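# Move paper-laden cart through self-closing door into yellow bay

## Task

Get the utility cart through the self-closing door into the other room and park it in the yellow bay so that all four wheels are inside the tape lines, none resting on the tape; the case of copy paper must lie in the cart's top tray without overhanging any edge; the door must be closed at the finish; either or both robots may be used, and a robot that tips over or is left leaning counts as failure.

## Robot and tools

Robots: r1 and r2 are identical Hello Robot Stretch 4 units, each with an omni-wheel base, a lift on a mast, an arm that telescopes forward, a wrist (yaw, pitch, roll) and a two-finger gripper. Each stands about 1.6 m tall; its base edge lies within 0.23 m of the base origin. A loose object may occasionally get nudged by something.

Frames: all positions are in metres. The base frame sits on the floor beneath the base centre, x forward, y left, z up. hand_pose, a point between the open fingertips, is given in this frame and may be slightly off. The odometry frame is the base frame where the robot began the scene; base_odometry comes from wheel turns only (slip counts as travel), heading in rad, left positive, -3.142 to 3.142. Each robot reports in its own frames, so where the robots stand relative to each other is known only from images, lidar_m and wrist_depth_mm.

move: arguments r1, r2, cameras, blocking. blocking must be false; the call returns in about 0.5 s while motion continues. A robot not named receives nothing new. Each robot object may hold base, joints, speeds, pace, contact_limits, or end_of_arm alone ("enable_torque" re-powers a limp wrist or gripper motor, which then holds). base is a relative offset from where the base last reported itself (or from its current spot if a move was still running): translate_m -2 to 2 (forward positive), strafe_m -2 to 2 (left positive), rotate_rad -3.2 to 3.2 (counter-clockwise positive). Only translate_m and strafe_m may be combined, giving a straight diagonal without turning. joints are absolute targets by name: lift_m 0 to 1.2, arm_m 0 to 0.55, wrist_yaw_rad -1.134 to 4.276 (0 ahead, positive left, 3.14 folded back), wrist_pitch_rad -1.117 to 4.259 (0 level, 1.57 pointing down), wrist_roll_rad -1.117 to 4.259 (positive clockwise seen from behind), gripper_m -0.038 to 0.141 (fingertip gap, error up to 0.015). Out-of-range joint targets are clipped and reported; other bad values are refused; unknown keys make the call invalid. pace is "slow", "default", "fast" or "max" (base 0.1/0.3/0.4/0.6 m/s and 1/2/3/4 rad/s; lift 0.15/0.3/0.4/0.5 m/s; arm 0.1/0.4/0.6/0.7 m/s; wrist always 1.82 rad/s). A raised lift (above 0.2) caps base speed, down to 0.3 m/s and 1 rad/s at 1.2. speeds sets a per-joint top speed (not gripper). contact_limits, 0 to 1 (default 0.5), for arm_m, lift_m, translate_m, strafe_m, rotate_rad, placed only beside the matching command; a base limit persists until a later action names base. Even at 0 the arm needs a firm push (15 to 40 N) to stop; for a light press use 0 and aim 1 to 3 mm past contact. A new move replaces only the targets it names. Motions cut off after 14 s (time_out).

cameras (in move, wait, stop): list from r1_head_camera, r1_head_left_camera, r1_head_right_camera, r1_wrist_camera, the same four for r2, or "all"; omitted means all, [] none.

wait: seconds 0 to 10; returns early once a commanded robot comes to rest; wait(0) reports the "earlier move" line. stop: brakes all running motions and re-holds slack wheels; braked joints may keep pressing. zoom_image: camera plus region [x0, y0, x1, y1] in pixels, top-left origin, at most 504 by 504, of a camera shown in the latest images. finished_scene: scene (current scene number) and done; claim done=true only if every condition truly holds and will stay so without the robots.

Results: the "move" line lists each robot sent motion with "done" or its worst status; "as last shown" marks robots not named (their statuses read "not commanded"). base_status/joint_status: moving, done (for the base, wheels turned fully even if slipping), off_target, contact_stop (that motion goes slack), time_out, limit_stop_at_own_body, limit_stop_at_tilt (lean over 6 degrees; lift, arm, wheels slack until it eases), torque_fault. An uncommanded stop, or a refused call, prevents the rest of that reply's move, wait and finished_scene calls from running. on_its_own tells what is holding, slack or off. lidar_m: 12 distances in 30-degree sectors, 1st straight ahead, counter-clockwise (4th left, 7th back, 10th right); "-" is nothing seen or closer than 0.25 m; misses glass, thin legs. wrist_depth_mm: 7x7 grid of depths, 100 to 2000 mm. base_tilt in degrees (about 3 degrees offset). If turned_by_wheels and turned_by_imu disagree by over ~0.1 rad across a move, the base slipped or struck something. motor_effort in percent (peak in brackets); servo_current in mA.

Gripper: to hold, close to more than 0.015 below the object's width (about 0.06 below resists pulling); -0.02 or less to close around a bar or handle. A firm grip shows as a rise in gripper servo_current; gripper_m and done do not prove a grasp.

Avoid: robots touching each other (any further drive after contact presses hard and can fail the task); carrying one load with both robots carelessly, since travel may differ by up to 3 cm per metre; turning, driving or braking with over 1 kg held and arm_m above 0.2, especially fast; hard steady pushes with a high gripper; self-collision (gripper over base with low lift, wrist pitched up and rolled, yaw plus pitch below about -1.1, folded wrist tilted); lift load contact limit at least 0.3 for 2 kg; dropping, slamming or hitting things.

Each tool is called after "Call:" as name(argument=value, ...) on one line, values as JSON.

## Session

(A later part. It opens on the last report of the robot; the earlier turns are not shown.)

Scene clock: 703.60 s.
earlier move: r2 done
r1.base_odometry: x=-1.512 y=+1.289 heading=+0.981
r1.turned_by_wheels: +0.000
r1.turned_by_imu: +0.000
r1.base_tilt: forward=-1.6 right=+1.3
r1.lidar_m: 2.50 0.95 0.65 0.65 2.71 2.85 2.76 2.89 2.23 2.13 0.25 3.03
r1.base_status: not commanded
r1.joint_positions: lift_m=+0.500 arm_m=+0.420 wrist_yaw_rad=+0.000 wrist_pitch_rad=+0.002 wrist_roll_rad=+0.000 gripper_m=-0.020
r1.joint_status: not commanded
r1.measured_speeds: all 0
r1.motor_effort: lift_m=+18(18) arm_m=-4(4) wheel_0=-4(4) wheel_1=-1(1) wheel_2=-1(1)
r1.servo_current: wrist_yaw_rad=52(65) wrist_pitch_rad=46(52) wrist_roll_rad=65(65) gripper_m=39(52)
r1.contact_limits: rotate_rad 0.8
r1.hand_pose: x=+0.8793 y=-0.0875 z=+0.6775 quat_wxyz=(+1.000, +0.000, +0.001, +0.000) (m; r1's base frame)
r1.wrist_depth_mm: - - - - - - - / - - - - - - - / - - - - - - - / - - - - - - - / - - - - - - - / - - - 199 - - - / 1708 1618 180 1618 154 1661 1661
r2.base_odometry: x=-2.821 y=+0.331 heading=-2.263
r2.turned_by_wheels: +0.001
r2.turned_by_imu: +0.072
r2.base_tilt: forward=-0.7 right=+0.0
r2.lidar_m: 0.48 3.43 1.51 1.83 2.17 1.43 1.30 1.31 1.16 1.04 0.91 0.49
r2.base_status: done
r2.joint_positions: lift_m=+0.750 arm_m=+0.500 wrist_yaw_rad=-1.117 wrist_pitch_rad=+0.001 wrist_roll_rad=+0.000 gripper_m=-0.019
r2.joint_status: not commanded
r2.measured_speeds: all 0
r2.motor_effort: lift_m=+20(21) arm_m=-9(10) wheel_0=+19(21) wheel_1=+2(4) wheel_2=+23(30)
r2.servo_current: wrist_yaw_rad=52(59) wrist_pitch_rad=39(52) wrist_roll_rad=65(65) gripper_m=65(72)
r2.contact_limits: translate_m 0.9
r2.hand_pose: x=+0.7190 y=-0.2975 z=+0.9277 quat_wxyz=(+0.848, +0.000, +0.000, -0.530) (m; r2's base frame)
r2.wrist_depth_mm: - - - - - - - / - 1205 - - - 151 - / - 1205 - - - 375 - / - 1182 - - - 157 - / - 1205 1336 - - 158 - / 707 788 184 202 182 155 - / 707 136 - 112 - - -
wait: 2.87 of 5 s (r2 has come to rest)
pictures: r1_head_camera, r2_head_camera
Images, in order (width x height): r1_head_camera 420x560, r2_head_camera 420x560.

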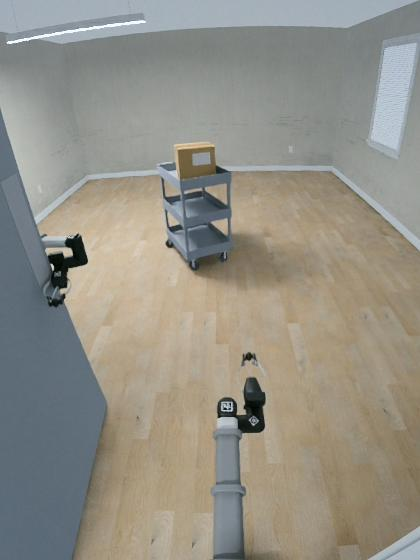

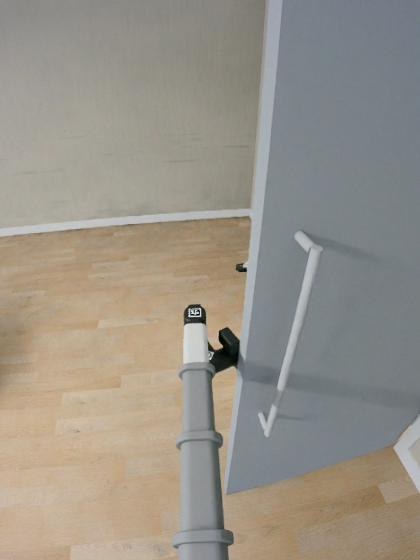

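Call:
move(blocking=false, r2={"base":{"translate_m":-0.2,"strafe_m":-0.06},"pace":"slow","contact_limits":{"translate_m":0.9}}, r1={"joints":{"arm_m":0.1}}, cameras=[])

Call:
wait(seconds=1.5, cameras=[])

Call:
wait(seconds=4, cameras=["r1_head_camera","r2_head_camera"])

Scene clock: 709.40 s.
move: r1 moving; r2 moving
r1.base_odometry: x=-1.512 y=+1.289 heading=+0.981
r1.turned_by_wheels: +0.000
r1.turned_by_imu: +0.000
r1.base_tilt: forward=-1.6 right=+1.3
r1.lidar_m: 2.47 0.96 0.64 0.63 2.69 2.88 2.72 2.87 2.22 2.14 0.25 2.99
r1.base_status: not commanded
r1.joint_positions: lift_m=+0.500 arm_m=+0.369 wrist_yaw_rad=+0.000 wrist_pitch_rad=+0.002 wrist_roll_rad=+0.000 gripper_m=-0.020
r1.joint_status: arm_m moving
r1.measured_speeds: translate_m=+0.000 strafe_m=+0.000 rotate_rad=+0.000 lift_m=+0.000 arm_m=-0.195 wrist_yaw_rad=+0.000 wrist_pitch_rad=+0.000 wrist_roll_rad=+0.000
r1.motor_effort: lift_m=+18(18) arm_m=-6(7) wheel_0=-4(4) wheel_1=-1(1) wheel_2=-1(1)
r1.servo_current: wrist_yaw_rad=39(65) wrist_pitch_rad=46(52) wrist_roll_rad=52(52) gripper_m=39(46)
r1.contact_limits: rotate_rad 0.8
r1.hand_pose: x=+0.8285 y=-0.0875 z=+0.6775 quat_wxyz=(+1.000, +0.000, +0.001, +0.000) (m; r1's base frame)
r1.wrist_depth_mm: - - - - - - - / - - - - - - - / - - - - - - - / - - - - - - - / - - - - - - - / - - - 199 - - - / 1708 1661 180 1618 154 1708 1661
r2.base_odometry: x=-2.816 y=+0.344 heading=-2.260
r2.turned_by_wheels: +0.003
r2.turned_by_imu: +0.006
r2.base_tilt: forward=-0.6 right=+0.1
r2.lidar_m: 0.53 3.45 1.53 1.91 2.14 1.41 1.30 1.33 1.09 1.05 0.91 0.50
r2.base_status: translate_m moving; strafe_m moving
r2.joint_positions: lift_m=+0.750 arm_m=+0.500 wrist_yaw_rad=-1.117 wrist_pitch_rad=+0.001 wrist_roll_rad=+0.000 gripper_m=-0.019
r2.joint_status: not commanded
r2.measured_speeds: translate_m=-0.049 strafe_m=-0.015 rotate_rad=-0.003 lift_m=+0.000 arm_m=+0.000 wrist_yaw_rad=+0.000 wrist_pitch_rad=+0.000 wrist_roll_rad=+0.000
r2.motor_effort: lift_m=+20(20) arm_m=-9(9) wheel_0=+14(19) wheel_1=-1(4) wheel_2=+25(28)
r2.servo_current: wrist_yaw_rad=52(52) wrist_pitch_rad=39(46) wrist_roll_rad=39(52) gripper_m=72(72)
r2.contact_limits: translate_m 0.9
r2.hand_pose: x=+0.7190 y=-0.2975 z=+0.9277 quat_wxyz=(+0.848, +0.000, +0.000, -0.530) (m; r2's base frame)
r2.wrist_depth_mm: - - - - - - - / - 1229 - - - 146 - / - 1205 - - - 150 - / - 1205 - - - 152 - / - 1229 1366 - - 152 - / 750 778 183 201 182 148 - / 699 136 - 112 - - -
pictures: none
No camera images: "cameras" was empty.

Scene clock: 710.90 s.
earlier move: r1 moving; r2 moving
r1.base_odometry: x=-1.512 y=+1.289 heading=+0.981
r1.turned_by_wheels: +0.000
r1.turned_by_imu: +0.000
r1.base_tilt: forward=-1.6 right=+1.3
r1.lidar_m: 2.50 1.06 0.63 0.65 2.69 2.87 2.75 2.89 2.21 0.26 0.25 3.01
r1.base_status: not commanded
r1.joint_positions: lift_m=+0.500 arm_m=+0.100 wrist_yaw_rad=+0.000 wrist_pitch_rad=+0.002 wrist_roll_rad=+0.000 gripper_m=-0.020
r1.joint_status: arm_m moving
r1.measured_speeds: all 0
r1.motor_effort: lift_m=+18(18) arm_m=-5(7) wheel_0=-4(4) wheel_1=-1(1) wheel_2=-1(1)
r1.servo_current: wrist_yaw_rad=46(72) wrist_pitch_rad=39(52) wrist_roll_rad=39(72) gripper_m=39(46)
r1.contact_limits: rotate_rad 0.8
r1.hand_pose: x=+0.5593 y=-0.0875 z=+0.6775 quat_wxyz=(+1.000, +0.000, +0.001, +0.000) (m; r1's base frame)
r1.wrist_depth_mm: - - - - - - - / - - - - - - - / - - - - - - - / - - - - - - - / - - - - - - - / - - - 199 - - - / 1708 1618 180 1661 154 1661 1661
r2.base_odometry: x=-2.762 y=+0.472 heading=-2.260
r2.turned_by_wheels: +0.000
r2.turned_by_imu: +0.033
r2.base_tilt: forward=-0.6 right=+0.0
r2.lidar_m: 0.52 3.60 1.61 4.71 1.88 1.28 1.18 1.21 1.10 1.01 1.03 0.50
r2.base_status: translate_m moving; strafe_m moving
r2.joint_positions: lift_m=+0.750 arm_m=+0.500 wrist_yaw_rad=-1.116 wrist_pitch_rad=+0.001 wrist_roll_rad=+0.000 gripper_m=-0.019
r2.joint_status: not commanded
r2.measured_speeds: translate_m=-0.096 strafe_m=-0.028 rotate_rad=-0.001 lift_m=+0.000 arm_m=+0.000 wrist_yaw_rad=+0.000 wrist_pitch_rad=+0.000 wrist_roll_rad=+0.000
r2.motor_effort: lift_m=+20(20) arm_m=-9(10) wheel_0=+13(19) wheel_1=-1(4) wheel_2=+25(28)
r2.servo_current: wrist_yaw_rad=46(59) wrist_pitch_rad=39(46) wrist_roll_rad=39(59) gripper_m=65(72)
r2.contact_limits: translate_m 0.9
r2.hand_pose: x=+0.7193 y=-0.2975 z=+0.9277 quat_wxyz=(+0.848, +0.000, +0.000, -0.530) (m; r2's base frame)
r2.wrist_depth_mm: - 1281 - - - - - / - 1281 - - - - - / - 1255 - - - - - / - 1336 - - - - - / - 1308 1464 - - - - / - 1078 186 201 180 - - / - 139 - 112 - - -
wait: 1.50 s; no rest
pictures: none
No camera images: "cameras" was empty.

Scene clock: 710.97 s.
earlier move: r1 done; r2 moving
r1.base_odometry: x=-1.512 y=+1.289 heading=+0.981
r1.turned_by_wheels: +0.000
r1.turned_by_imu: +0.000
r1.base_tilt: forward=-1.6 right=+1.3
r1.lidar_m: 2.47 1.09 0.64 0.65 2.69 2.87 2.76 2.88 2.23 2.14 0.25 3.00
r1.base_status: not commanded
r1.joint_positions: lift_m=+0.500 arm_m=+0.100 wrist_yaw_rad=+0.000 wrist_pitch_rad=+0.002 wrist_roll_rad=+0.000 gripper_m=-0.020
r1.joint_status: all done
r1.measured_speeds: all 0
r1.motor_effort: lift_m=+18(18) arm_m=-4(7) wheel_0=-4(4) wheel_1=-1(1) wheel_2=-1(1)
r1.servo_current: wrist_yaw_rad=59(72) wrist_pitch_rad=39(52) wrist_roll_rad=46(72) gripper_m=46(46)
r1.contact_limits: rotate_rad 0.8
r1.hand_pose: x=+0.5593 y=-0.0875 z=+0.6775 quat_wxyz=(+1.000, +0.000, +0.001, +0.000) (m; r1's base frame)
r1.wrist_depth_mm: - - - - - - - / - - - - - - - / - - - - - - - / - - - - - - - / - - - - - - - / - - - 200 - - - / 1708 1618 180 1661 154 1708 1708
r2.base_odometry: x=-2.760 y=+0.478 heading=-2.259
r2.turned_by_wheels: +0.001
r2.turned_by_imu: +0.001
r2.base_tilt: forward=-0.6 right=+0.0
r2.lidar_m: 0.54 3.61 1.64 4.73 1.83 1.26 1.17 1.19 1.10 1.03 1.04 0.52
r2.base_status: translate_m moving; strafe_m moving
r2.joint_positions: lift_m=+0.750 arm_m=+0.500 wrist_yaw_rad=-1.115 wrist_pitch_rad=+0.001 wrist_roll_rad=+0.000 gripper_m=-0.019
r2.joint_status: not commanded
r2.measured_speeds: translate_m=-0.094 strafe_m=-0.030 rotate_rad=+0.006 lift_m=+0.000 arm_m=+0.000 wrist_yaw_rad=+0.017 wrist_pitch_rad=+0.000 wrist_roll_rad=+0.000
r2.motor_effort: lift_m=+20(20) arm_m=-9(10) wheel_0=+15(19) wheel_1=+1(4) wheel_2=+29(29)
r2.servo_current: wrist_yaw_rad=46(59) wrist_pitch_rad=39(46) wrist_roll_rad=52(59) gripper_m=65(72)
r2.contact_limits: translate_m 0.9
r2.hand_pose: x=+0.7195 y=-0.2974 z=+0.9277 quat_wxyz=(+0.848, +0.000, +0.000, -0.529) (m; r2's base frame)
r2.wrist_depth_mm: - 1255 - - - - - / - 1281 - - - - - / - 1281 - - - - - / - 1336 - - - - - / - 1255 1397 - - - - / - 1025 186 200 177 - - / - 139 - 112 - - -
wait: 0.07 of 4 s (r1 has come to rest)
pictures: r1_head_camera, r2_head_camera
Images, in order (width x height): r1_head_camera 420x560, r2_head_camera 420x560.

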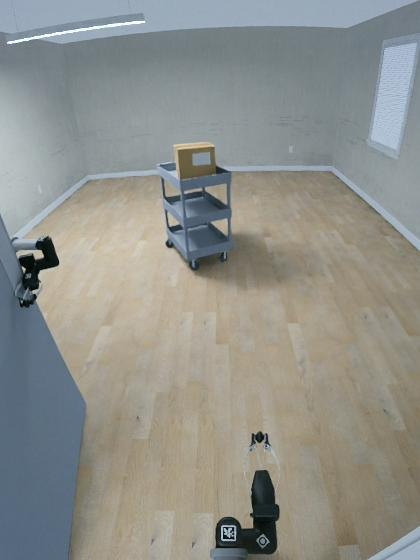

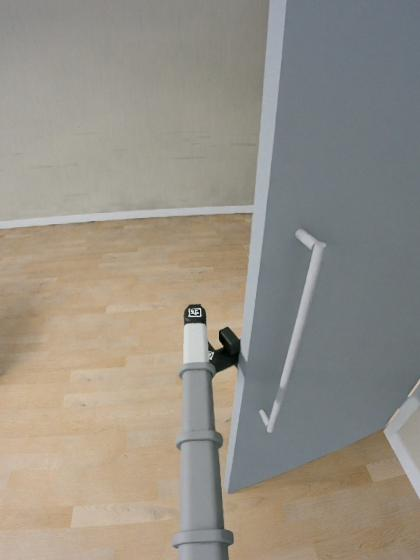

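Call:
zoom_image(camera="r1_head_camera", region=[130, 120, 270, 280])

Call:
move(blocking=false, r1={"base":{"strafe_m":0.12},"joints":{"lift_m":0.68,"wrist_roll_rad":1.57}}, cameras=[])

Call:
wait(seconds=4, cameras=["r1_head_right_camera"])

Scaled by 3.150 from the camera's 420x560 image, which has a finer 600x800 frame.

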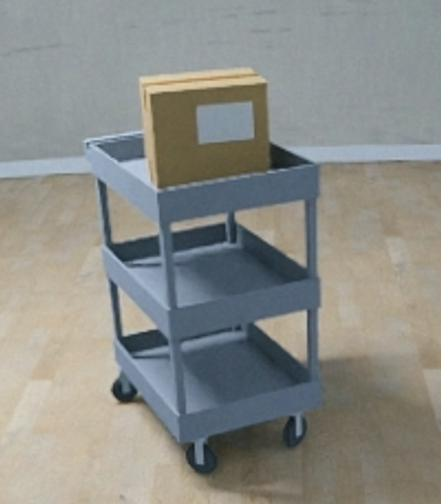

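Scene clock: 716.03 s.
earlier move: r2 done
move: r1 moving
r1.base_odometry: x=-1.543 y=+1.309 heading=+0.981
r1.turned_by_wheels: +0.000
r1.turned_by_imu: +0.000
r1.base_tilt: forward=-1.6 right=+1.3
r1.lidar_m: 2.43 1.07 0.62 0.63 2.65 2.87 2.76 2.86 2.25 0.25 0.25 3.09
r1.base_status: strafe_m moving
r1.joint_positions: lift_m=+0.538 arm_m=+0.100 wrist_yaw_rad=+0.000 wrist_pitch_rad=+0.002 wrist_roll_rad=+0.582 gripper_m=-0.020
r1.joint_status: lift_m moving; wrist_roll_rad moving
r1.measured_speeds: translate_m=+0.000 strafe_m=+0.140 rotate_rad=+0.002 lift_m=+0.146 arm_m=+0.000 wrist_yaw_rad=+0.000 wrist_pitch_rad=+0.000 wrist_roll_rad=+1.820
r1.motor_effort: lift_m=+26(27) arm_m=-4(4) wheel_0=-9(12) wheel_1=+9(9) wheel_2=+1(2)
r1.servo_current: wrist_yaw_rad=39(59) wrist_pitch_rad=46(46) wrist_roll_rad=72(91) gripper_m=46(52)
r1.hand_pose: x=+0.5593 y=-0.0875 z=+0.7151 quat_wxyz=(+0.958, +0.287, +0.001, -0.001) (m; r1's base frame)
r1.wrist_depth_mm: - - - - - - - / - - - - - - - / - - - - - - - / - - - - - - - / - - - - - 1983 1537 / - - - 199 1756 1464 1205 / - - 184 1756 162 1182 1042
r2.base_odometry: x=-2.741 y=+0.524 heading=-2.262
r2.turned_by_wheels: -0.003
r2.turned_by_imu: +0.002
r2.base_tilt: forward=-0.6 right=+0.1
r2.lidar_m: 0.52 3.64 1.66 4.74 1.78 1.21 1.10 1.15 1.09 1.02 1.02 0.48
r2.base_status: done
r2.joint_positions: lift_m=+0.750 arm_m=+0.500 wrist_yaw_rad=-1.108 wrist_pitch_rad=+0.001 wrist_roll_rad=+0.000 gripper_m=-0.019
r2.joint_status: not commanded
r2.measured_speeds: all 0
r2.motor_effort: lift_m=+20(20) arm_m=-9(9) wheel_0=+0(1) wheel_1=-2(2) wheel_2=+12(12)
r2.servo_current: wrist_yaw_rad=59(65) wrist_pitch_rad=39(46) wrist_roll_rad=39(59) gripper_m=65(72)
r2.contact_limits: translate_m 0.9
r2.hand_pose: x=+0.7217 y=-0.2971 z=+0.9277 quat_wxyz=(+0.850, +0.000, +0.000, -0.526) (m; r2's base frame)
r2.wrist_depth_mm: - 1366 1499 - - - - / - 1366 - - - - - / - 1397 - - - - - / - 1308 - - - - - / - 1078 - - - - - / - 1308 186 202 175 - - / - 139 - 112 147 - -
pictures: none
No camera images: "cameras" was empty.

Scene clock: 717.37 s.
earlier move: r1 done
r1.base_odometry: x=-1.612 y=+1.356 heading=+0.981
r1.turned_by_wheels: +0.000
r1.turned_by_imu: +0.000
r1.base_tilt: forward=-1.5 right=+1.2
r1.lidar_m: 2.49 0.90 0.53 0.55 2.57 2.88 2.74 2.88 2.34 0.31 0.30 3.20
r1.base_status: done
r1.joint_positions: lift_m=+0.680 arm_m=+0.100 wrist_yaw_rad=+0.000 wrist_pitch_rad=+0.002 wrist_roll_rad=+1.568 gripper_m=-0.020
r1.joint_status: all done
r1.measured_speeds: all 0
r1.motor_effort: lift_m=+24(28) arm_m=-4(4) wheel_0=-3(12) wheel_1=+1(9) wheel_2=+0(2)
r1.servo_current: wrist_yaw_rad=46(65) wrist_pitch_rad=39(46) wrist_roll_rad=39(104) gripper_m=46(52)
r1.hand_pose: x=+0.5593 y=-0.0875 z=+0.8570 quat_wxyz=(+0.708, +0.706, +0.001, -0.001) (m; r1's base frame)
r1.wrist_depth_mm: - - - - - 1756 1205 / - - - - - 1756 1229 / - - - - - 1808 1255 / - - - - - 1808 1255 / - - - - - 1808 1255 / - - - 198 - 1863 1281 / - - 184 184 154 1576 1281
r2.base_odometry: x=-2.741 y=+0.524 heading=-2.262
r2.turned_by_wheels: +0.000
r2.turned_by_imu: +0.000
r2.base_tilt: forward=-0.7 right=+0.1
r2.lidar_m: 0.53 3.64 1.68 4.75 1.79 1.21 1.10 1.16 1.08 1.00 1.04 0.51
r2.base_status: done
r2.joint_positions: lift_m=+0.750 arm_m=+0.500 wrist_yaw_rad=-1.108 wrist_pitch_rad=+0.001 wrist_roll_rad=+0.000 gripper_m=-0.019
r2.joint_status: not commanded
r2.measured_speeds: all 0
r2.motor_effort: lift_m=+20(20) arm_m=-9(9) wheel_0=+0(1) wheel_1=-2(2) wheel_2=+12(12)
r2.servo_current: wrist_yaw_rad=59(72) wrist_pitch_rad=46(46) wrist_roll_rad=46(59) gripper_m=65(72)
r2.contact_limits: translate_m 0.9
r2.hand_pose: x=+0.7217 y=-0.2971 z=+0.9277 quat_wxyz=(+0.850, +0.000, +0.000, -0.526) (m; r2's base frame)
r2.wrist_depth_mm: - 1366 - - - - - / - 1366 - - - - - / - 1397 - - - - - / - 1308 1336 - - - - / - 1336 - - - - - / - 1336 186 202 175 - - / - 140 1983 112 147 - -
wait: 1.33 of 4 s (r1 has come to rest)
pictures: r1_head_right_camera
Images, in order (width x height): r1_head_right_camera 420x672.

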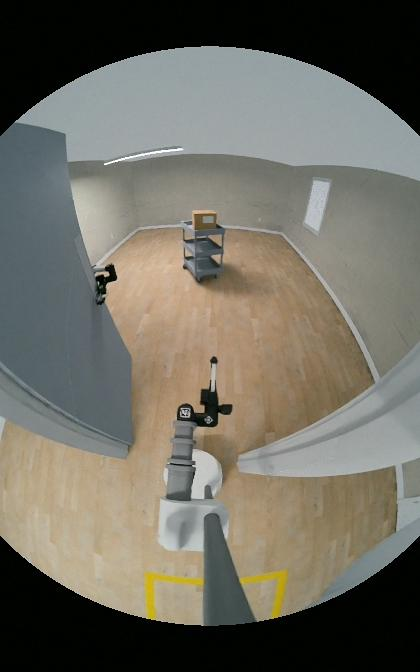

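Call:
zoom_image(camera="r1_head_right_camera", region=[160, 195, 250, 295])

Call:
move(blocking=false, r1={"base":{"translate_m":0.75}}, cameras=["r2_head_left_camera"])

Call:
zoom_image(camera="r2_head_left_camera", region=[0, 250, 140, 450])

Call:
wait(seconds=4, cameras=["r1_head_camera","r1_head_right_camera"])

Scaled by 5.040 from the camera's 420x672 image, which has a finer 600x960 frame.

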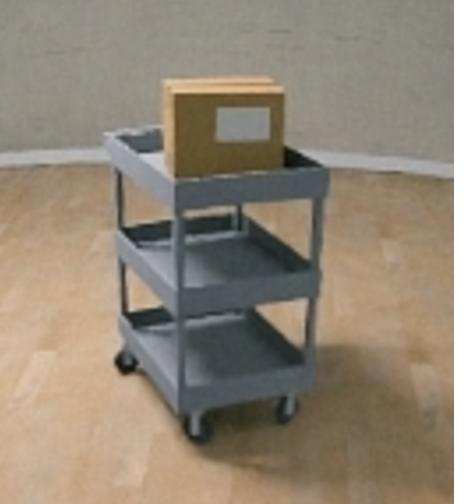

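Scene clock: 725.50 s.
move: r1 moving
r1.base_odometry: x=-1.595 y=+1.382 heading=+0.981
r1.turned_by_wheels: +0.000
r1.turned_by_imu: +0.000
r1.base_tilt: forward=-1.6 right=+1.3
r1.lidar_m: 2.48 0.92 0.52 0.54 2.59 2.92 2.79 2.91 2.34 0.28 0.32 3.19
r1.base_status: translate_m moving
r1.joint_positions: lift_m=+0.680 arm_m=+0.100 wrist_yaw_rad=+0.000 wrist_pitch_rad=+0.002 wrist_roll_rad=+1.568 gripper_m=-0.020
r1.joint_status: not commanded
r1.measured_speeds: translate_m=+0.122 strafe_m=-0.001 rotate_rad=+0.001 lift_m=+0.000 arm_m=+0.000 wrist_yaw_rad=+0.000 wrist_pitch_rad=+0.000 wrist_roll_rad=+0.000
r1.motor_effort: lift_m=+24(24) arm_m=-4(4) wheel_0=+5(8) wheel_1=+7(7) wheel_2=-10(10)
r1.servo_current: wrist_yaw_rad=46(59) wrist_pitch_rad=46(46) wrist_roll_rad=52(52) gripper_m=46(52)
r1.hand_pose: x=+0.5593 y=-0.0875 z=+0.8570 quat_wxyz=(+0.708, +0.706, +0.001, -0.001) (m; r1's base frame)
r1.wrist_depth_mm: - - - - - 1756 1205 / - - - - - 1756 1229 / - - - - - 1756 1255 / - - - - - 1808 1229 / - - - - - 1808 1281 / - - - 199 - 1863 1255 / - - 184 184 154 1576 1281
r2: as last shown
r2.base_tilt: forward=-0.6 right=+0.1
r2.lidar_m: 0.51 3.66 1.69 4.73 1.78 1.21 1.10 1.16 1.06 1.00 1.04 0.53
r2.motor_effort: lift_m=+20(20) arm_m=-9(9) wheel_0=-1(1) wheel_1=-2(2) wheel_2=+11(12)
r2.servo_current: wrist_yaw_rad=65(65) wrist_pitch_rad=39(46) wrist_roll_rad=46(52) gripper_m=65(72)
r2.contact_limits: translate_m 0.9
r2.wrist_depth_mm: - 1366 - - - - - / - 1366 - - - - - / - 1397 - - - - - / - 1366 1366 - - - - / - 1336 - - - - - / - 1366 186 202 175 - - / - 140 - 112 147 - -
pictures: r2_head_left_camera
Images, in order (width x height): r2_head_left_camera 420x672.

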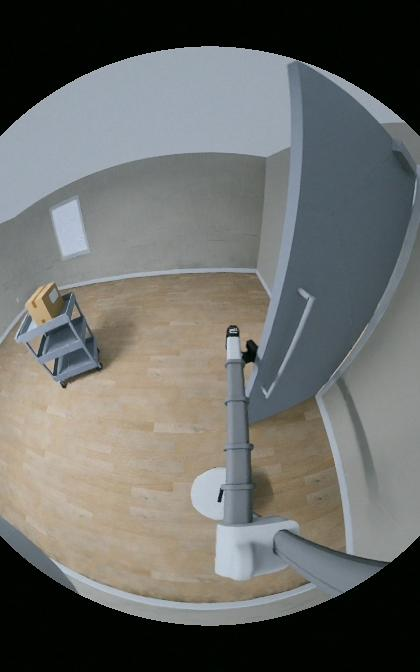

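Scaled by 2.520 from the camera's 420x672 image, which has a finer 600x960 frame.

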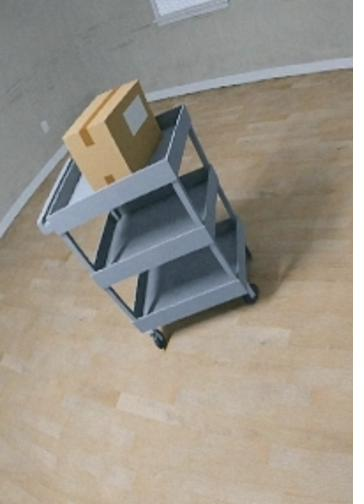

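Scene clock: 729.00 s.
earlier move: r1 done
r1.base_odometry: x=-1.195 y=+1.979 heading=+0.981
r1.turned_by_wheels: +0.000
r1.turned_by_imu: +0.000
r1.base_tilt: forward=-1.6 right=+1.2
r1.lidar_m: 1.74 3.53 0.64 0.61 0.61 0.73 3.60 0.65 0.84 2.23 2.33 3.19
r1.base_status: done
r1.joint_positions: lift_m=+0.680 arm_m=+0.100 wrist_yaw_rad=+0.000 wrist_pitch_rad=+0.002 wrist_roll_rad=+1.568 gripper_m=-0.020
r1.joint_status: not commanded
r1.measured_speeds: all 0
r1.motor_effort: lift_m=+24(24) arm_m=-4(4) wheel_0=+3(8) wheel_1=+1(7) wheel_2=+0(10)
r1.servo_current: wrist_yaw_rad=52(72) wrist_pitch_rad=46(52) wrist_roll_rad=65(72) gripper_m=46(52)
r1.hand_pose: x=+0.5593 y=-0.0875 z=+0.8571 quat_wxyz=(+0.708, +0.706, +0.001, -0.001) (m; r1's base frame)
r1.wrist_depth_mm: - - - - - 1756 1205 / - - - - - 1756 1229 / - - - - - 1808 1229 / - - - - - 1576 1255 / - - - - - 1464 1255 / - - - 198 181 1708 1255 / - - 184 184 155 1576 1255
r2.base_odometry: x=-2.741 y=+0.524 heading=-2.262
r2.turned_by_wheels: +0.000
r2.turned_by_imu: +0.000
r2.base_tilt: forward=-0.6 right=+0.1
r2.lidar_m: 0.52 3.64 1.69 4.73 1.75 1.21 1.12 1.16 1.09 1.01 1.06 0.51
r2.base_status: not commanded
r2.joint_positions: lift_m=+0.750 arm_m=+0.500 wrist_yaw_rad=-1.108 wrist_pitch_rad=+0.001 wrist_roll_rad=+0.000 gripper_m=-0.019
r2.joint_status: not commanded
r2.measured_speeds: all 0
r2.motor_effort: lift_m=+20(20) arm_m=-9(9) wheel_0=+0(1) wheel_1=-2(2) wheel_2=+12(12)
r2.servo_current: wrist_yaw_rad=46(65) wrist_pitch_rad=33(46) wrist_roll_rad=39(65) gripper_m=72(72)
r2.contact_limits: translate_m 0.9
r2.hand_pose: x=+0.7217 y=-0.2971 z=+0.9277 quat_wxyz=(+0.850, +0.000, +0.000, -0.526) (m; r2's base frame)
r2.wrist_depth_mm: - 1366 - - - - - / - 1366 - - - - - / - 1308 - - - - - / 668 1281 - - - - - / - 1308 - - - - - / - 1336 186 202 175 - - / - 139 - 112 147 - -
wait: 3.50 of 4 s (r1 has come to rest)
pictures: r1_head_camera, r1_head_right_camera
Images, in order (width x height): r1_head_camera 420x560, r1_head_right_camera 420x672.

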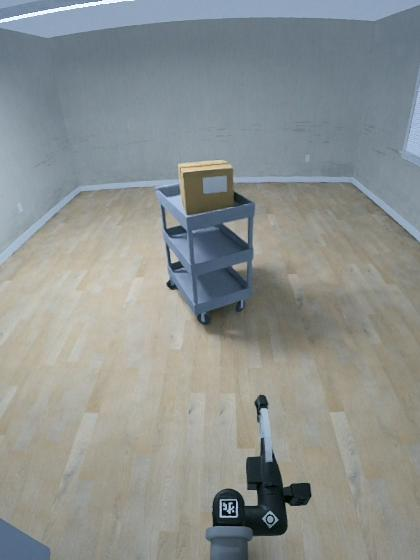

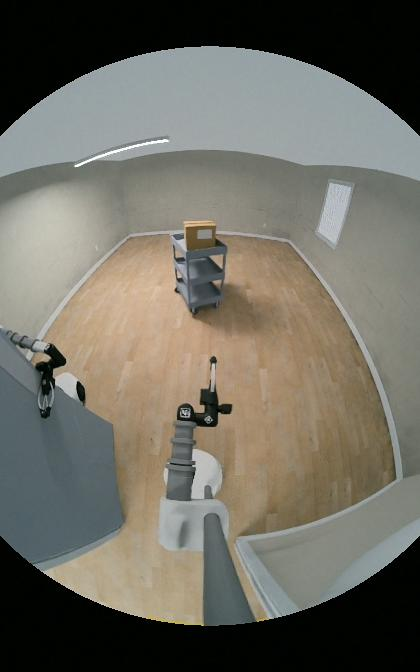

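Call:
move(blocking=false, r1={"base":{"translate_m":0.55,"strafe_m":0.2},"joints":{"lift_m":0.47,"wrist_roll_rad":0,"gripper_m":0.12,"arm_m":0.25}}, cameras=[])

Call:
wait(seconds=2.2, cameras=[])

Call:
wait(seconds=1, cameras=["r1_head_camera","r1_wrist_camera"])

Scene clock: 775.10 s.
move: r1 moving
r1.base_odometry: x=-1.187 y=+2.012 heading=+0.981
r1.turned_by_wheels: +0.000
r1.turned_by_imu: +0.000
r1.base_tilt: forward=-1.6 right=+1.3
r1.lidar_m: 1.70 3.52 0.63 0.61 0.60 0.75 3.62 0.69 0.84 2.24 2.33 3.18
r1.base_status: translate_m moving; strafe_m moving
r1.joint_positions: lift_m=+0.642 arm_m=+0.151 wrist_yaw_rad=+0.000 wrist_pitch_rad=+0.002 wrist_roll_rad=+0.988 gripper_m=+0.005
r1.joint_status: lift_m moving; arm_m moving; wrist_roll_rad moving; gripper_m moving
r1.measured_speeds: translate_m=+0.122 strafe_m=+0.046 rotate_rad=-0.007 lift_m=-0.146 arm_m=+0.195 wrist_yaw_rad=+0.000 wrist_pitch_rad=+0.000 wrist_roll_rad=-1.820
r1.motor_effort: lift_m=+11(22) arm_m=+5(8) wheel_0=+4(6) wheel_1=+9(10) wheel_2=-8(8)
r1.servo_current: wrist_yaw_rad=59(59) wrist_pitch_rad=46(46) wrist_roll_rad=98(117) gripper_m=52(78)
r1.hand_pose: x=+0.6100 y=-0.0875 z=+0.8200 quat_wxyz=(+0.880, +0.474, +0.001, -0.001) (m; r1's base frame)
r1.wrist_depth_mm: - - - - - - - / - - - - - - 1863 / - - - - - - 1576 / - - - - - - 1397 / - - - - - 1708 1229 / - - - 205 181 1464 1138 / - - - 1756 147 1308 1060
r2: as last shown
r2.base_tilt: forward=-0.6 right=+0.0
r2.lidar_m: 0.52 3.66 1.69 4.74 1.73 1.19 1.12 1.13 1.09 1.00 1.04 0.51
r2.servo_current: wrist_yaw_rad=52(65) wrist_pitch_rad=39(46) wrist_roll_rad=46(65) gripper_m=72(72)
r2.contact_limits: translate_m 0.9
r2.wrist_depth_mm: - 1366 - - - - - / - 1336 - - - - - / - 1366 - - - - - / 668 1336 - - - - - / 634 1308 - - - - - / - 1336 186 202 175 - - / - 140 - 112 147 - -
pictures: none
No camera images: "cameras" was empty.

Scene clock: 777.30 s.
earlier move: r1 moving
r1.base_odometry: x=-1.060 y=+2.530 heading=+0.981
r1.turned_by_wheels: +0.000
r1.turned_by_imu: +0.001
r1.base_tilt: forward=-1.6 right=+1.3
r1.lidar_m: 1.18 3.27 2.36 0.44 0.50 0.66 4.20 1.18 1.54 2.43 2.55 1.46
r1.base_status: translate_m moving; strafe_m moving
r1.joint_positions: lift_m=+0.470 arm_m=+0.250 wrist_yaw_rad=+0.000 wrist_pitch_rad=+0.002 wrist_roll_rad=+0.002 gripper_m=+0.120
r1.joint_status: all done
r1.measured_speeds: translate_m=+0.098 strafe_m=+0.036 rotate_rad=-0.001 lift_m=+0.000 arm_m=+0.000 wrist_yaw_rad=+0.000 wrist_pitch_rad=+0.000 wrist_roll_rad=+0.000
r1.motor_effort: lift_m=+13(22) arm_m=+4(8) wheel_0=-1(7) wheel_1=+1(10) wheel_2=+0(10)
r1.servo_current: wrist_yaw_rad=39(65) wrist_pitch_rad=46(52) wrist_roll_rad=46(117) gripper_m=46(98)
r1.hand_pose: x=+0.7092 y=-0.0875 z=+0.6479 quat_wxyz=(+1.000, +0.001, +0.001, +0.000) (m; r1's base frame)
r1.wrist_depth_mm: - - - - - - - / - - - 946 - - - / - - 1281 - - - - / - - - - - - - / - - - - 946 - - / - - 732 1464 194 1808 - / 1708 1464 1281 143 1537 1397 1499
r2.base_odometry: x=-2.741 y=+0.524 heading=-2.262
r2.turned_by_wheels: +0.000
r2.turned_by_imu: +0.000
r2.base_tilt: forward=-0.7 right=+0.1
r2.lidar_m: 0.53 1.02 1.68 4.74 1.77 1.19 1.10 1.17 1.11 1.00 1.04 0.50
r2.base_status: not commanded
r2.joint_positions: lift_m=+0.750 arm_m=+0.500 wrist_yaw_rad=-1.108 wrist_pitch_rad=+0.001 wrist_roll_rad=+0.000 gripper_m=-0.019
r2.joint_status: not commanded
r2.measured_speeds: all 0
r2.motor_effort: lift_m=+20(21) arm_m=-9(9) wheel_0=+0(1) wheel_1=-2(2) wheel_2=+12(12)
r2.servo_current: wrist_yaw_rad=65(65) wrist_pitch_rad=33(46) wrist_roll_rad=46(65) gripper_m=65(78)
r2.contact_limits: translate_m 0.9
r2.hand_pose: x=+0.7217 y=-0.2971 z=+0.9277 quat_wxyz=(+0.850, +0.000, +0.000, -0.526) (m; r2's base frame)
r2.wrist_depth_mm: - 1366 - - - - - / - 1366 - - - - - / - 1397 - - - - - / - 1336 - - - - - / - 1366 - - - - - / - 1336 187 202 175 - - / - 139 - 112 148 - -
wait: 2.20 s; no rest
pictures: none
No camera images: "cameras" was empty.

Scene clock: 777.97 s.
earlier move: r1 done
r1.base_odometry: x=-1.056 y=+2.548 heading=+0.982
r1.turned_by_wheels: +0.000
r1.turned_by_imu: +0.000
r1.base_tilt: forward=-1.6 right=+1.3
r1.lidar_m: 1.19 3.27 2.37 0.44 0.41 0.65 4.23 1.20 1.60 2.44 2.52 1.42
r1.base_status: done
r1.joint_positions: lift_m=+0.470 arm_m=+0.250 wrist_yaw_rad=+0.000 wrist_pitch_rad=+0.002 wrist_roll_rad=+0.002 gripper_m=+0.120
r1.joint_status: all done
r1.measured_speeds: all 0
r1.motor_effort: lift_m=+13(22) arm_m=+4(8) wheel_0=+3(7) wheel_1=+2(10) wheel_2=+0(10)
r1.servo_current: wrist_yaw_rad=52(65) wrist_pitch_rad=46(52) wrist_roll_rad=39(117) gripper_m=39(98)
r1.hand_pose: x=+0.7092 y=-0.0875 z=+0.6479 quat_wxyz=(+1.000, +0.001, +0.001, +0.000) (m; r1's base frame)
r1.wrist_depth_mm: - - - - - - - / - - - 917 - - - / - - 1308 - - - - / - - - - - - - / - - - 1430 - - - / - - 707 - 195 1808 - / 1756 1499 1229 144 1499 1397 1537
r2.base_odometry: x=-2.741 y=+0.524 heading=-2.262
r2.turned_by_wheels: +0.000
r2.turned_by_imu: +0.000
r2.base_tilt: forward=-0.6 right=+0.1
r2.lidar_m: 0.53 0.97 1.69 4.73 1.77 1.20 1.11 1.13 1.06 0.99 1.06 0.53
r2.base_status: not commanded
r2.joint_positions: lift_m=+0.750 arm_m=+0.500 wrist_yaw_rad=-1.108 wrist_pitch_rad=+0.001 wrist_roll_rad=+0.000 gripper_m=-0.019
r2.joint_status: not commanded
r2.measured_speeds: all 0
r2.motor_effort: lift_m=+20(21) arm_m=-9(9) wheel_0=+0(1) wheel_1=-2(2) wheel_2=+12(12)
r2.servo_current: wrist_yaw_rad=52(65) wrist_pitch_rad=46(46) wrist_roll_rad=46(65) gripper_m=72(78)
r2.contact_limits: translate_m 0.9
r2.hand_pose: x=+0.7217 y=-0.2971 z=+0.9277 quat_wxyz=(+0.850, +0.000, +0.000, -0.526) (m; r2's base frame)
r2.wrist_depth_mm: - 1397 - - - - - / - 1366 - - - - - / - 1397 - - - - - / - 1366 - - - - - / - 1308 - - - - - / - 1308 186 202 174 - - / - 139 - 112 147 - -
wait: 0.67 of 1 s (r1 has come to rest)
pictures: r1_head_camera, r1_wrist_camera
Images, in order (width x height): r1_head_camera 420x560, r1_wrist_camera 616x392.

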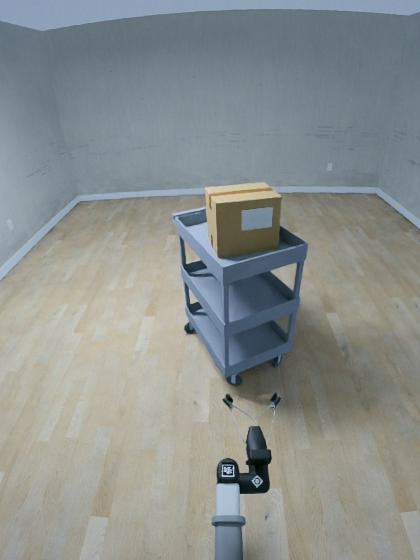

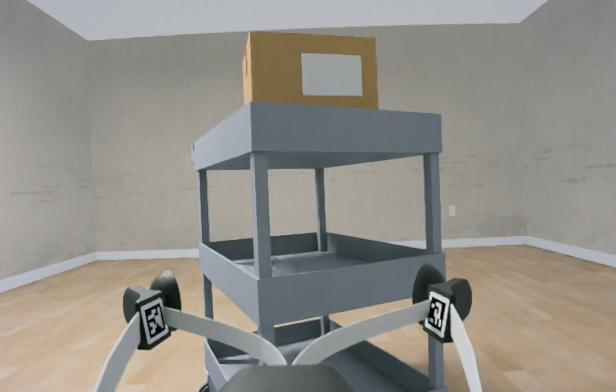

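Call:
move(blocking=false, r1={"base":{"translate_m":0.38,"strafe_m":0.04},"pace":"slow"}, cameras=[])

Call:
wait(seconds=6, cameras=["r1_head_camera","r1_wrist_camera"])

Scene clock: 788.33 s.
move: r1 moving
r1.base_odometry: x=-1.050 y=+2.559 heading=+0.982
r1.turned_by_wheels: +0.000
r1.turned_by_imu: +0.000
r1.base_tilt: forward=-1.6 right=+1.3
r1.lidar_m: 1.18 3.27 2.37 0.45 0.47 0.58 - 1.23 1.60 2.45 2.56 1.38
r1.base_status: translate_m moving; strafe_m moving
r1.joint_positions: lift_m=+0.470 arm_m=+0.250 wrist_yaw_rad=+0.000 wrist_pitch_rad=+0.002 wrist_roll_rad=+0.002 gripper_m=+0.120
r1.joint_status: not commanded
r1.measured_speeds: translate_m=+0.049 strafe_m=+0.006 rotate_rad=-0.003 lift_m=+0.000 arm_m=+0.000 wrist_yaw_rad=+0.000 wrist_pitch_rad=+0.000 wrist_roll_rad=+0.000
r1.motor_effort: lift_m=+13(13) arm_m=+4(4) wheel_0=+4(8) wheel_1=+7(7) wheel_2=-4(7)
r1.servo_current: wrist_yaw_rad=52(59) wrist_pitch_rad=39(52) wrist_roll_rad=39(59) gripper_m=46(46)
r1.hand_pose: x=+0.7092 y=-0.0875 z=+0.6479 quat_wxyz=(+1.000, +0.001, +0.001, +0.000) (m; r1's base frame)
r1.wrist_depth_mm: - - - - - - - / - - - 931 - - - / - - 1255 - - - - / - - - - - - - / - - - 1430 - - - / - 1983 699 - 192 1808 - / 1708 1499 1229 144 1499 1397 1576
r2: as last shown
r2.lidar_m: 0.53 0.97 1.71 4.72 1.76 1.22 1.08 1.14 1.09 1.00 1.05 0.49
r2.motor_effort: lift_m=+20(20) arm_m=-9(9) wheel_0=+0(1) wheel_1=-2(2) wheel_2=+12(12)
r2.servo_current: wrist_yaw_rad=65(65) wrist_pitch_rad=46(46) wrist_roll_rad=39(59) gripper_m=65(72)
r2.contact_limits: translate_m 0.9
r2.wrist_depth_mm: - 1366 - - - - - / - 1366 - - - - - / - 1366 - - - - - / - 1336 - - - - - / - 1308 - - - - - / - 1336 187 202 175 - - / - 139 - 112 147 - -
pictures: none
No camera images: "cameras" was empty.

Scene clock: 792.93 s.
earlier move: r1 done
r1.base_odometry: x=-0.878 y=+2.886 heading=+0.982
r1.turned_by_wheels: +0.000
r1.turned_by_imu: +0.000
r1.base_tilt: forward=-1.6 right=+1.3
r1.lidar_m: 0.77 3.14 2.33 1.06 0.65 0.61 1.35 1.57 2.12 2.48 2.60 0.93
r1.base_status: done
r1.joint_positions: lift_m=+0.470 arm_m=+0.250 wrist_yaw_rad=+0.000 wrist_pitch_rad=+0.002 wrist_roll_rad=+0.002 gripper_m=+0.120
r1.joint_status: not commanded
r1.measured_speeds: all 0
r1.motor_effort: lift_m=+13(13) arm_m=+4(4) wheel_0=+3(8) wheel_1=+4(7) wheel_2=-3(7)
r1.servo_current: wrist_yaw_rad=46(72) wrist_pitch_rad=39(52) wrist_roll_rad=46(72) gripper_m=39(52)
r1.hand_pose: x=+0.7092 y=-0.0875 z=+0.6479 quat_wxyz=(+1.000, +0.001, +0.001, +0.000) (m; r1's base frame)
r1.wrist_depth_mm: - - 349 357 559 - - / - - 332 353 397 452 - / - - 349 459 500 - - / - - - - - - - / - - 904 - - - - / - - 336 - 190 198 1921 / 1756 1499 415 144 - 179 1430
r2.base_odometry: x=-2.741 y=+0.524 heading=-2.262
r2.turned_by_wheels: +0.000
r2.turned_by_imu: +0.001
r2.base_tilt: forward=-0.6 right=+0.1
r2.lidar_m: 0.54 0.96 1.52 4.72 1.77 1.20 1.09 1.15 1.09 1.00 1.04 0.50
r2.base_status: not commanded
r2.joint_positions: lift_m=+0.750 arm_m=+0.500 wrist_yaw_rad=-1.108 wrist_pitch_rad=+0.001 wrist_roll_rad=+0.000 gripper_m=-0.019
r2.joint_status: not commanded
r2.measured_speeds: all 0
r2.motor_effort: lift_m=+20(20) arm_m=-9(9) wheel_0=+0(1) wheel_1=-2(3) wheel_2=+12(12)
r2.servo_current: wrist_yaw_rad=52(65) wrist_pitch_rad=39(46) wrist_roll_rad=52(59) gripper_m=65(78)
r2.contact_limits: translate_m 0.9
r2.hand_pose: x=+0.7217 y=-0.2971 z=+0.9277 quat_wxyz=(+0.850, +0.000, +0.000, -0.526) (m; r2's base frame)
r2.wrist_depth_mm: - 1430 - - - - - / - 1397 - - - - - / - 1366 - - - - - / - 1336 - - - - - / - 1308 - - - - - / - 1336 187 202 175 - - / - 139 - 112 148 - -
wait: 4.60 of 6 s (r1 has come to rest)
pictures: r1_head_camera, r1_wrist_camera
Images, in order (width x height): r1_head_camera 420x560, r1_wrist_camera 616x392.

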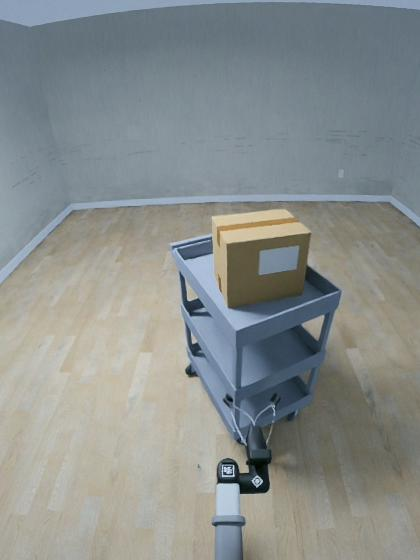

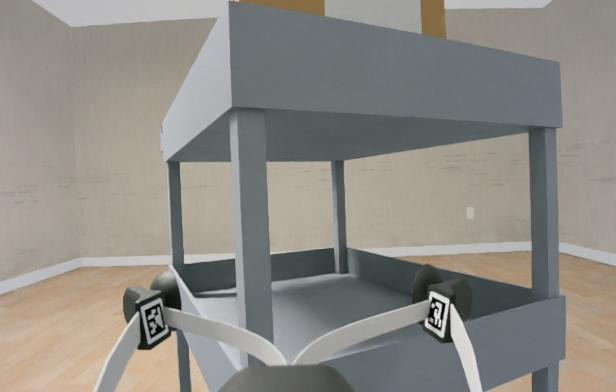

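Call:
move(blocking=false, r1={"base":{"translate_m":0.13,"strafe_m":0.036},"pace":"slow"}, cameras=[])

Call:
wait(seconds=6, cameras=["r1_wrist_camera"])

Scene clock: 800.57 s.
move: r1 moving
r1.base_odometry: x=-0.874 y=+2.898 heading=+0.982
r1.turned_by_wheels: +0.000
r1.turned_by_imu: +0.000
r1.base_tilt: forward=-1.6 right=+1.3
r1.lidar_m: 0.78 3.20 2.33 1.07 0.68 0.62 1.39 1.59 2.13 2.49 2.60 0.92
r1.base_status: translate_m moving; strafe_m moving
r1.joint_positions: lift_m=+0.470 arm_m=+0.250 wrist_yaw_rad=+0.000 wrist_pitch_rad=+0.002 wrist_roll_rad=+0.002 gripper_m=+0.120
r1.joint_status: not commanded
r1.measured_speeds: translate_m=+0.048 strafe_m=+0.014 rotate_rad=+0.000 lift_m=+0.000 arm_m=+0.000 wrist_yaw_rad=+0.000 wrist_pitch_rad=+0.000 wrist_roll_rad=+0.000
r1.motor_effort: lift_m=+13(13) arm_m=+4(4) wheel_0=+3(6) wheel_1=+5(8) wheel_2=-5(7)
r1.servo_current: wrist_yaw_rad=33(65) wrist_pitch_rad=46(46) wrist_roll_rad=52(65) gripper_m=39(46)
r1.hand_pose: x=+0.7092 y=-0.0875 z=+0.6479 quat_wxyz=(+1.000, +0.001, +0.001, +0.000) (m; r1's base frame)
r1.wrist_depth_mm: - - 392 340 394 - - / - - 322 340 379 436 - / - - 370 462 500 - - / - - - - - - - / - - - - - - - / - - 324 - 190 198 - / 1756 1499 404 144 - - 512
r2: as last shown
r2.turned_by_imu: +0.000
r2.base_tilt: forward=-0.7 right=+0.1
r2.lidar_m: 0.53 0.96 1.51 4.75 1.75 1.21 1.12 1.17 1.10 1.00 1.02 0.55
r2.motor_effort: lift_m=+20(20) arm_m=-9(9) wheel_0=-1(1) wheel_1=-2(2) wheel_2=+12(12)
r2.servo_current: wrist_yaw_rad=65(65) wrist_pitch_rad=39(39) wrist_roll_rad=52(59) gripper_m=65(72)
r2.contact_limits: translate_m 0.9
r2.wrist_depth_mm: - 1366 - - - - - / - 1366 - - - - - / - 1366 - - - - - / - 1336 - - - - - / - 1336 - - - - - / - 1336 186 201 175 - - / - 139 - 112 148 - -
pictures: none
No camera images: "cameras" was empty.

Scene clock: 802.67 s.
earlier move: r1 done
r1.base_odometry: x=-0.836 y=+3.014 heading=+0.982
r1.turned_by_wheels: +0.000
r1.turned_by_imu: +0.000
r1.base_tilt: forward=-1.6 right=+1.3
r1.lidar_m: 0.67 3.17 2.30 2.20 0.80 0.69 1.34 1.71 2.30 2.52 2.62 0.74
r1.base_status: done
r1.joint_positions: lift_m=+0.470 arm_m=+0.250 wrist_yaw_rad=+0.000 wrist_pitch_rad=+0.002 wrist_roll_rad=+0.002 gripper_m=+0.120
r1.joint_status: not commanded
r1.measured_speeds: all 0
r1.motor_effort: lift_m=+13(13) arm_m=+4(4) wheel_0=+3(7) wheel_1=+3(8) wheel_2=-2(7)
r1.servo_current: wrist_yaw_rad=52(72) wrist_pitch_rad=39(52) wrist_roll_rad=52(65) gripper_m=46(52)
r1.hand_pose: x=+0.7092 y=-0.0875 z=+0.6479 quat_wxyz=(+1.000, +0.001, +0.001, +0.000) (m; r1's base frame)
r1.wrist_depth_mm: - - 286 207 236 266 297 / - - 285 218 272 277 310 / - - 436 211 500 - - / - - - 211 - - - / - - - 211 - - - / - 1983 181 208 191 198 - / 1708 1499 357 144 - - -
r2.base_odometry: x=-2.741 y=+0.524 heading=-2.262
r2.turned_by_wheels: +0.000
r2.turned_by_imu: +0.000
r2.base_tilt: forward=-0.6 right=+0.1
r2.lidar_m: 0.52 0.97 1.35 4.74 1.80 1.21 1.12 1.13 1.10 1.00 1.04 0.52
r2.base_status: not commanded
r2.joint_positions: lift_m=+0.750 arm_m=+0.500 wrist_yaw_rad=-1.108 wrist_pitch_rad=+0.001 wrist_roll_rad=+0.000 gripper_m=-0.019
r2.joint_status: not commanded
r2.measured_speeds: all 0
r2.motor_effort: lift_m=+20(20) arm_m=-9(9) wheel_0=-1(1) wheel_1=-2(2) wheel_2=+12(12)
r2.servo_current: wrist_yaw_rad=59(65) wrist_pitch_rad=39(46) wrist_roll_rad=39(65) gripper_m=65(72)
r2.contact_limits: translate_m 0.9
r2.hand_pose: x=+0.7217 y=-0.2971 z=+0.9277 quat_wxyz=(+0.850, +0.000, +0.000, -0.526) (m; r2's base frame)
r2.wrist_depth_mm: - 1366 - - - - - / - 1397 - - - - - / - 1397 - - - - - / - 1336 - - - - - / - 1308 - - - - - / - 1308 187 202 175 - - / - 139 - 112 148 - -
wait: 2.10 of 6 s (r1 has come to rest)
pictures: r1_wrist_camera
Images, in order (width x height): r1_wrist_camera 616x392.

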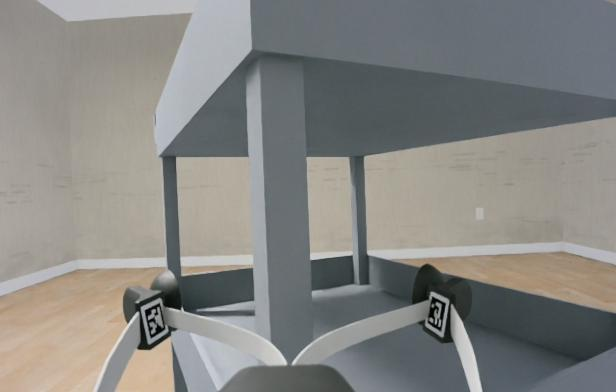

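Call:
move(blocking=false, r1={"base":{"translate_m":0.02},"pace":"slow"}, cameras=[])

Call:
wait(seconds=1, cameras=[])

Call:
move(blocking=false, r1={"joints":{"gripper_m":-0.03}}, cameras=[])

Call:
wait(seconds=2, cameras=["r1_wrist_camera","r1_head_left_camera"])

Scene clock: 809.33 s.
move: r1 moving
r1.base_odometry: x=-0.829 y=+3.024 heading=+0.983
r1.turned_by_wheels: +0.000
r1.turned_by_imu: +0.000
r1.base_tilt: forward=-1.6 right=+1.2
r1.lidar_m: 0.65 3.13 2.29 2.19 0.85 0.70 1.37 1.70 2.34 2.53 2.62 0.76
r1.base_status: translate_m moving
r1.joint_positions: lift_m=+0.470 arm_m=+0.250 wrist_yaw_rad=+0.000 wrist_pitch_rad=+0.002 wrist_roll_rad=+0.002 gripper_m=+0.120
r1.joint_status: not commanded
r1.measured_speeds: translate_m=+0.042 strafe_m=+0.000 rotate_rad=+0.000 lift_m=+0.000 arm_m=+0.000 wrist_yaw_rad=+0.000 wrist_pitch_rad=+0.000 wrist_roll_rad=+0.000
r1.motor_effort: lift_m=+13(13) arm_m=+4(4) wheel_0=+4(6) wheel_1=+4(6) wheel_2=-3(6)
r1.servo_current: wrist_yaw_rad=52(59) wrist_pitch_rad=46(46) wrist_roll_rad=46(59) gripper_m=39(52)
r1.hand_pose: x=+0.7092 y=-0.0875 z=+0.6479 quat_wxyz=(+1.000, +0.001, +0.001, +0.000) (m; r1's base frame)
r1.wrist_depth_mm: - - 235 196 220 251 287 / - - 254 218 272 277 294 / - - 433 200 492 - - / - - - 200 - - - / - - - 200 - - - / - - 181 200 190 199 - / 1756 1499 340 144 - - -
r2: as last shown
r2.base_tilt: forward=-0.6 right=+0.0
r2.lidar_m: 0.52 0.97 1.37 4.74 1.79 1.19 1.12 1.15 1.09 1.01 1.04 0.51
r2.motor_effort: lift_m=+20(20) arm_m=-9(9) wheel_0=-1(1) wheel_1=-2(2) wheel_2=+11(12)
r2.servo_current: wrist_yaw_rad=59(65) wrist_pitch_rad=39(46) wrist_roll_rad=39(52) gripper_m=65(72)
r2.contact_limits: translate_m 0.9
r2.wrist_depth_mm: - 1366 - - - - - / - 1430 - - - - - / - 1366 - - - - - / - 1308 - - - - - / - 1366 - - - - - / - 1308 186 202 175 - - / - 140 - 112 147 - -
pictures: none
No camera images: "cameras" was empty.

Scene clock: 810.00 s.
earlier move: r1 done
r1.base_odometry: x=-0.825 y=+3.030 heading=+0.983
r1.turned_by_wheels: +0.000
r1.turned_by_imu: +0.000
r1.base_tilt: forward=-1.6 right=+1.3
r1.lidar_m: 0.64 3.15 2.28 2.19 0.81 0.70 1.36 1.73 2.37 2.51 2.60 0.72
r1.base_status: done
r1.joint_positions: lift_m=+0.470 arm_m=+0.250 wrist_yaw_rad=+0.000 wrist_pitch_rad=+0.002 wrist_roll_rad=+0.002 gripper_m=+0.120
r1.joint_status: not commanded
r1.measured_speeds: all 0
r1.motor_effort: lift_m=+13(13) arm_m=+4(4) wheel_0=+4(6) wheel_1=+3(6) wheel_2=-2(6)
r1.servo_current: wrist_yaw_rad=39(59) wrist_pitch_rad=39(52) wrist_roll_rad=59(59) gripper_m=39(52)
r1.hand_pose: x=+0.7092 y=-0.0875 z=+0.6479 quat_wxyz=(+1.000, +0.001, +0.001, +0.000) (m; r1's base frame)
r1.wrist_depth_mm: - - 195 188 210 236 274 / - - 253 218 272 277 281 / - - 427 191 488 - - / - - - 188 - - - / - - - 191 - - - / - - 181 188 190 199 - / 1708 1499 200 144 - - -
r2.base_odometry: x=-2.741 y=+0.524 heading=-2.262
r2.turned_by_wheels: +0.000
r2.turned_by_imu: +0.000
r2.base_tilt: forward=-0.7 right=+0.1
r2.lidar_m: 0.51 0.99 1.37 4.74 1.75 1.21 1.12 1.15 1.10 1.00 1.06 0.50
r2.base_status: not commanded
r2.joint_positions: lift_m=+0.750 arm_m=+0.500 wrist_yaw_rad=-1.108 wrist_pitch_rad=+0.001 wrist_roll_rad=+0.000 gripper_m=-0.019
r2.joint_status: not commanded
r2.measured_speeds: all 0
r2.motor_effort: lift_m=+20(20) arm_m=-9(9) wheel_0=+0(1) wheel_1=-2(2) wheel_2=+12(12)
r2.servo_current: wrist_yaw_rad=52(65) wrist_pitch_rad=46(46) wrist_roll_rad=46(52) gripper_m=65(72)
r2.contact_limits: translate_m 0.9
r2.hand_pose: x=+0.7217 y=-0.2971 z=+0.9277 quat_wxyz=(+0.850, +0.000, +0.000, -0.526) (m; r2's base frame)
r2.wrist_depth_mm: - 1366 - - - - - / - 1397 - - - - - / - 1366 - - - - - / - 1336 - - - - - / - 1308 - - - - - / - 1308 186 202 175 - - / - 139 - 112 147 - -
wait: 0.67 of 1 s (r1 has come to rest)
pictures: none
No camera images: "cameras" was empty.

Scene clock: 810.50 s.
move: r1 moving
r1.base_odometry: x=-0.825 y=+3.030 heading=+0.983
r1.turned_by_wheels: +0.000
r1.turned_by_imu: +0.000
r1.base_tilt: forward=-1.6 right=+1.3
r1.lidar_m: 0.67 3.12 2.27 2.19 0.84 0.69 1.35 1.75 2.32 2.51 2.63 0.71
r1.base_status: not commanded
r1.joint_positions: lift_m=+0.470 arm_m=+0.250 wrist_yaw_rad=+0.000 wrist_pitch_rad=+0.002 wrist_roll_rad=+0.002 gripper_m=+0.106
r1.joint_status: gripper_m moving
r1.measured_speeds: all 0
r1.motor_effort: lift_m=+13(13) arm_m=+4(4) wheel_0=+4(5) wheel_1=+3(4) wheel_2=-2(2)
r1.servo_current: wrist_yaw_rad=59(65) wrist_pitch_rad=39(46) wrist_roll_rad=39(59) gripper_m=72(85)
r1.hand_pose: x=+0.7092 y=-0.0875 z=+0.6479 quat_wxyz=(+1.000, +0.001, +0.001, +0.000) (m; r1's base frame)
r1.wrist_depth_mm: - - 195 188 210 236 274 / - - 253 218 272 277 281 / - - 427 191 496 - - / - - - 189 - - - / - - - 191 - - - / - - 191 189 192 - - / 1708 1618 200 146 - - -
r2: as last shown
r2.base_tilt: forward=-0.6 right=+0.0
r2.lidar_m: 0.53 0.99 1.37 4.75 1.78 1.20 1.12 1.15 1.10 1.02 1.03 0.52
r2.servo_current: wrist_yaw_rad=65(72) wrist_pitch_rad=46(46) wrist_roll_rad=59(65) gripper_m=65(72)
r2.contact_limits: translate_m 0.9
r2.wrist_depth_mm: - 1366 - - - - - / - 1366 - - - - - / - 1397 - - - - - / - 1308 - - - - - / - 1336 - - - - - / - 1336 186 202 176 - - / - 139 - 112 147 - -
pictures: none
No camera images: "cameras" was empty.

Scene clock: 812.20 s.
earlier move: r1 done
r1.base_odometry: x=-0.825 y=+3.031 heading=+0.983
r1.turned_by_wheels: +0.000
r1.turned_by_imu: +0.000
r1.base_tilt: forward=-1.6 right=+1.3
r1.lidar_m: 0.62 3.15 2.29 2.21 0.84 0.70 1.35 1.74 2.35 2.52 2.62 0.72
r1.base_status: not commanded
r1.joint_positions: lift_m=+0.470 arm_m=+0.250 wrist_yaw_rad=+0.003 wrist_pitch_rad=+0.002 wrist_roll_rad=+0.002 gripper_m=-0.029
r1.joint_status: all done
r1.measured_speeds: all 0
r1.motor_effort: lift_m=+13(13) arm_m=-4(4) wheel_0=+2(5) wheel_1=+2(4) wheel_2=+4(5)
r1.servo_current: wrist_yaw_rad=52(78) wrist_pitch_rad=39(52) wrist_roll_rad=46(65) gripper_m=72(215)
r1.hand_pose: x=+0.7096 y=-0.0865 z=+0.6479 quat_wxyz=(+1.000, +0.001, +0.001, +0.002) (m; r1's base frame)
r1.wrist_depth_mm: - - 225 171 191 215 248 / - - 257 172 270 277 279 / - - 445 173 488 - - / - - - 173 - - - / - - - 173 - - - / - - 182 176 179 - - / 1756 1537 178 170 - - -
r2.base_odometry: x=-2.741 y=+0.524 heading=-2.262
r2.turned_by_wheels: +0.000
r2.turned_by_imu: +0.000
r2.base_tilt: forward=-0.6 right=+0.1
r2.lidar_m: 0.53 0.98 1.35 4.74 1.80 1.19 1.10 1.14 1.08 0.98 1.03 0.51
r2.base_status: not commanded
r2.joint_positions: lift_m=+0.750 arm_m=+0.500 wrist_yaw_rad=-1.108 wrist_pitch_rad=+0.001 wrist_roll_rad=+0.000 gripper_m=-0.019
r2.joint_status: not commanded
r2.measured_speeds: all 0
r2.motor_effort: lift_m=+21(21) arm_m=-9(9) wheel_0=-1(1) wheel_1=-2(2) wheel_2=+12(12)
r2.servo_current: wrist_yaw_rad=52(72) wrist_pitch_rad=39(46) wrist_roll_rad=52(65) gripper_m=65(78)
r2.contact_limits: translate_m 0.9
r2.hand_pose: x=+0.7217 y=-0.2971 z=+0.9277 quat_wxyz=(+0.850, +0.000, +0.000, -0.526) (m; r2's base frame)
r2.wrist_depth_mm: - 1397 - - - - - / - 1397 - - - - - / - 1397 - - - - - / - 1336 - - - - - / - 1336 - - - - - / - 1308 187 202 175 - - / - 139 - 112 147 - -
wait: 1.70 of 2 s (r1 has come to rest)
pictures: r1_head_left_camera, r1_wrist_camera
Images, in order (width x height): r1_head_left_camera 420x672, r1_wrist_camera 616x392.

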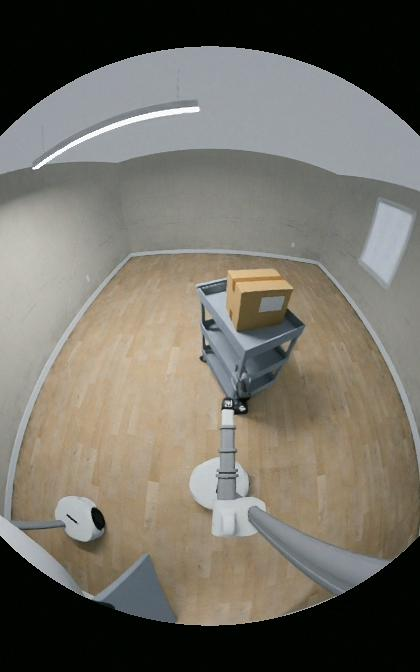

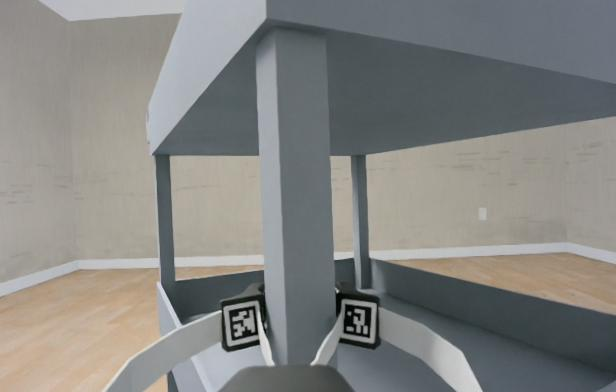

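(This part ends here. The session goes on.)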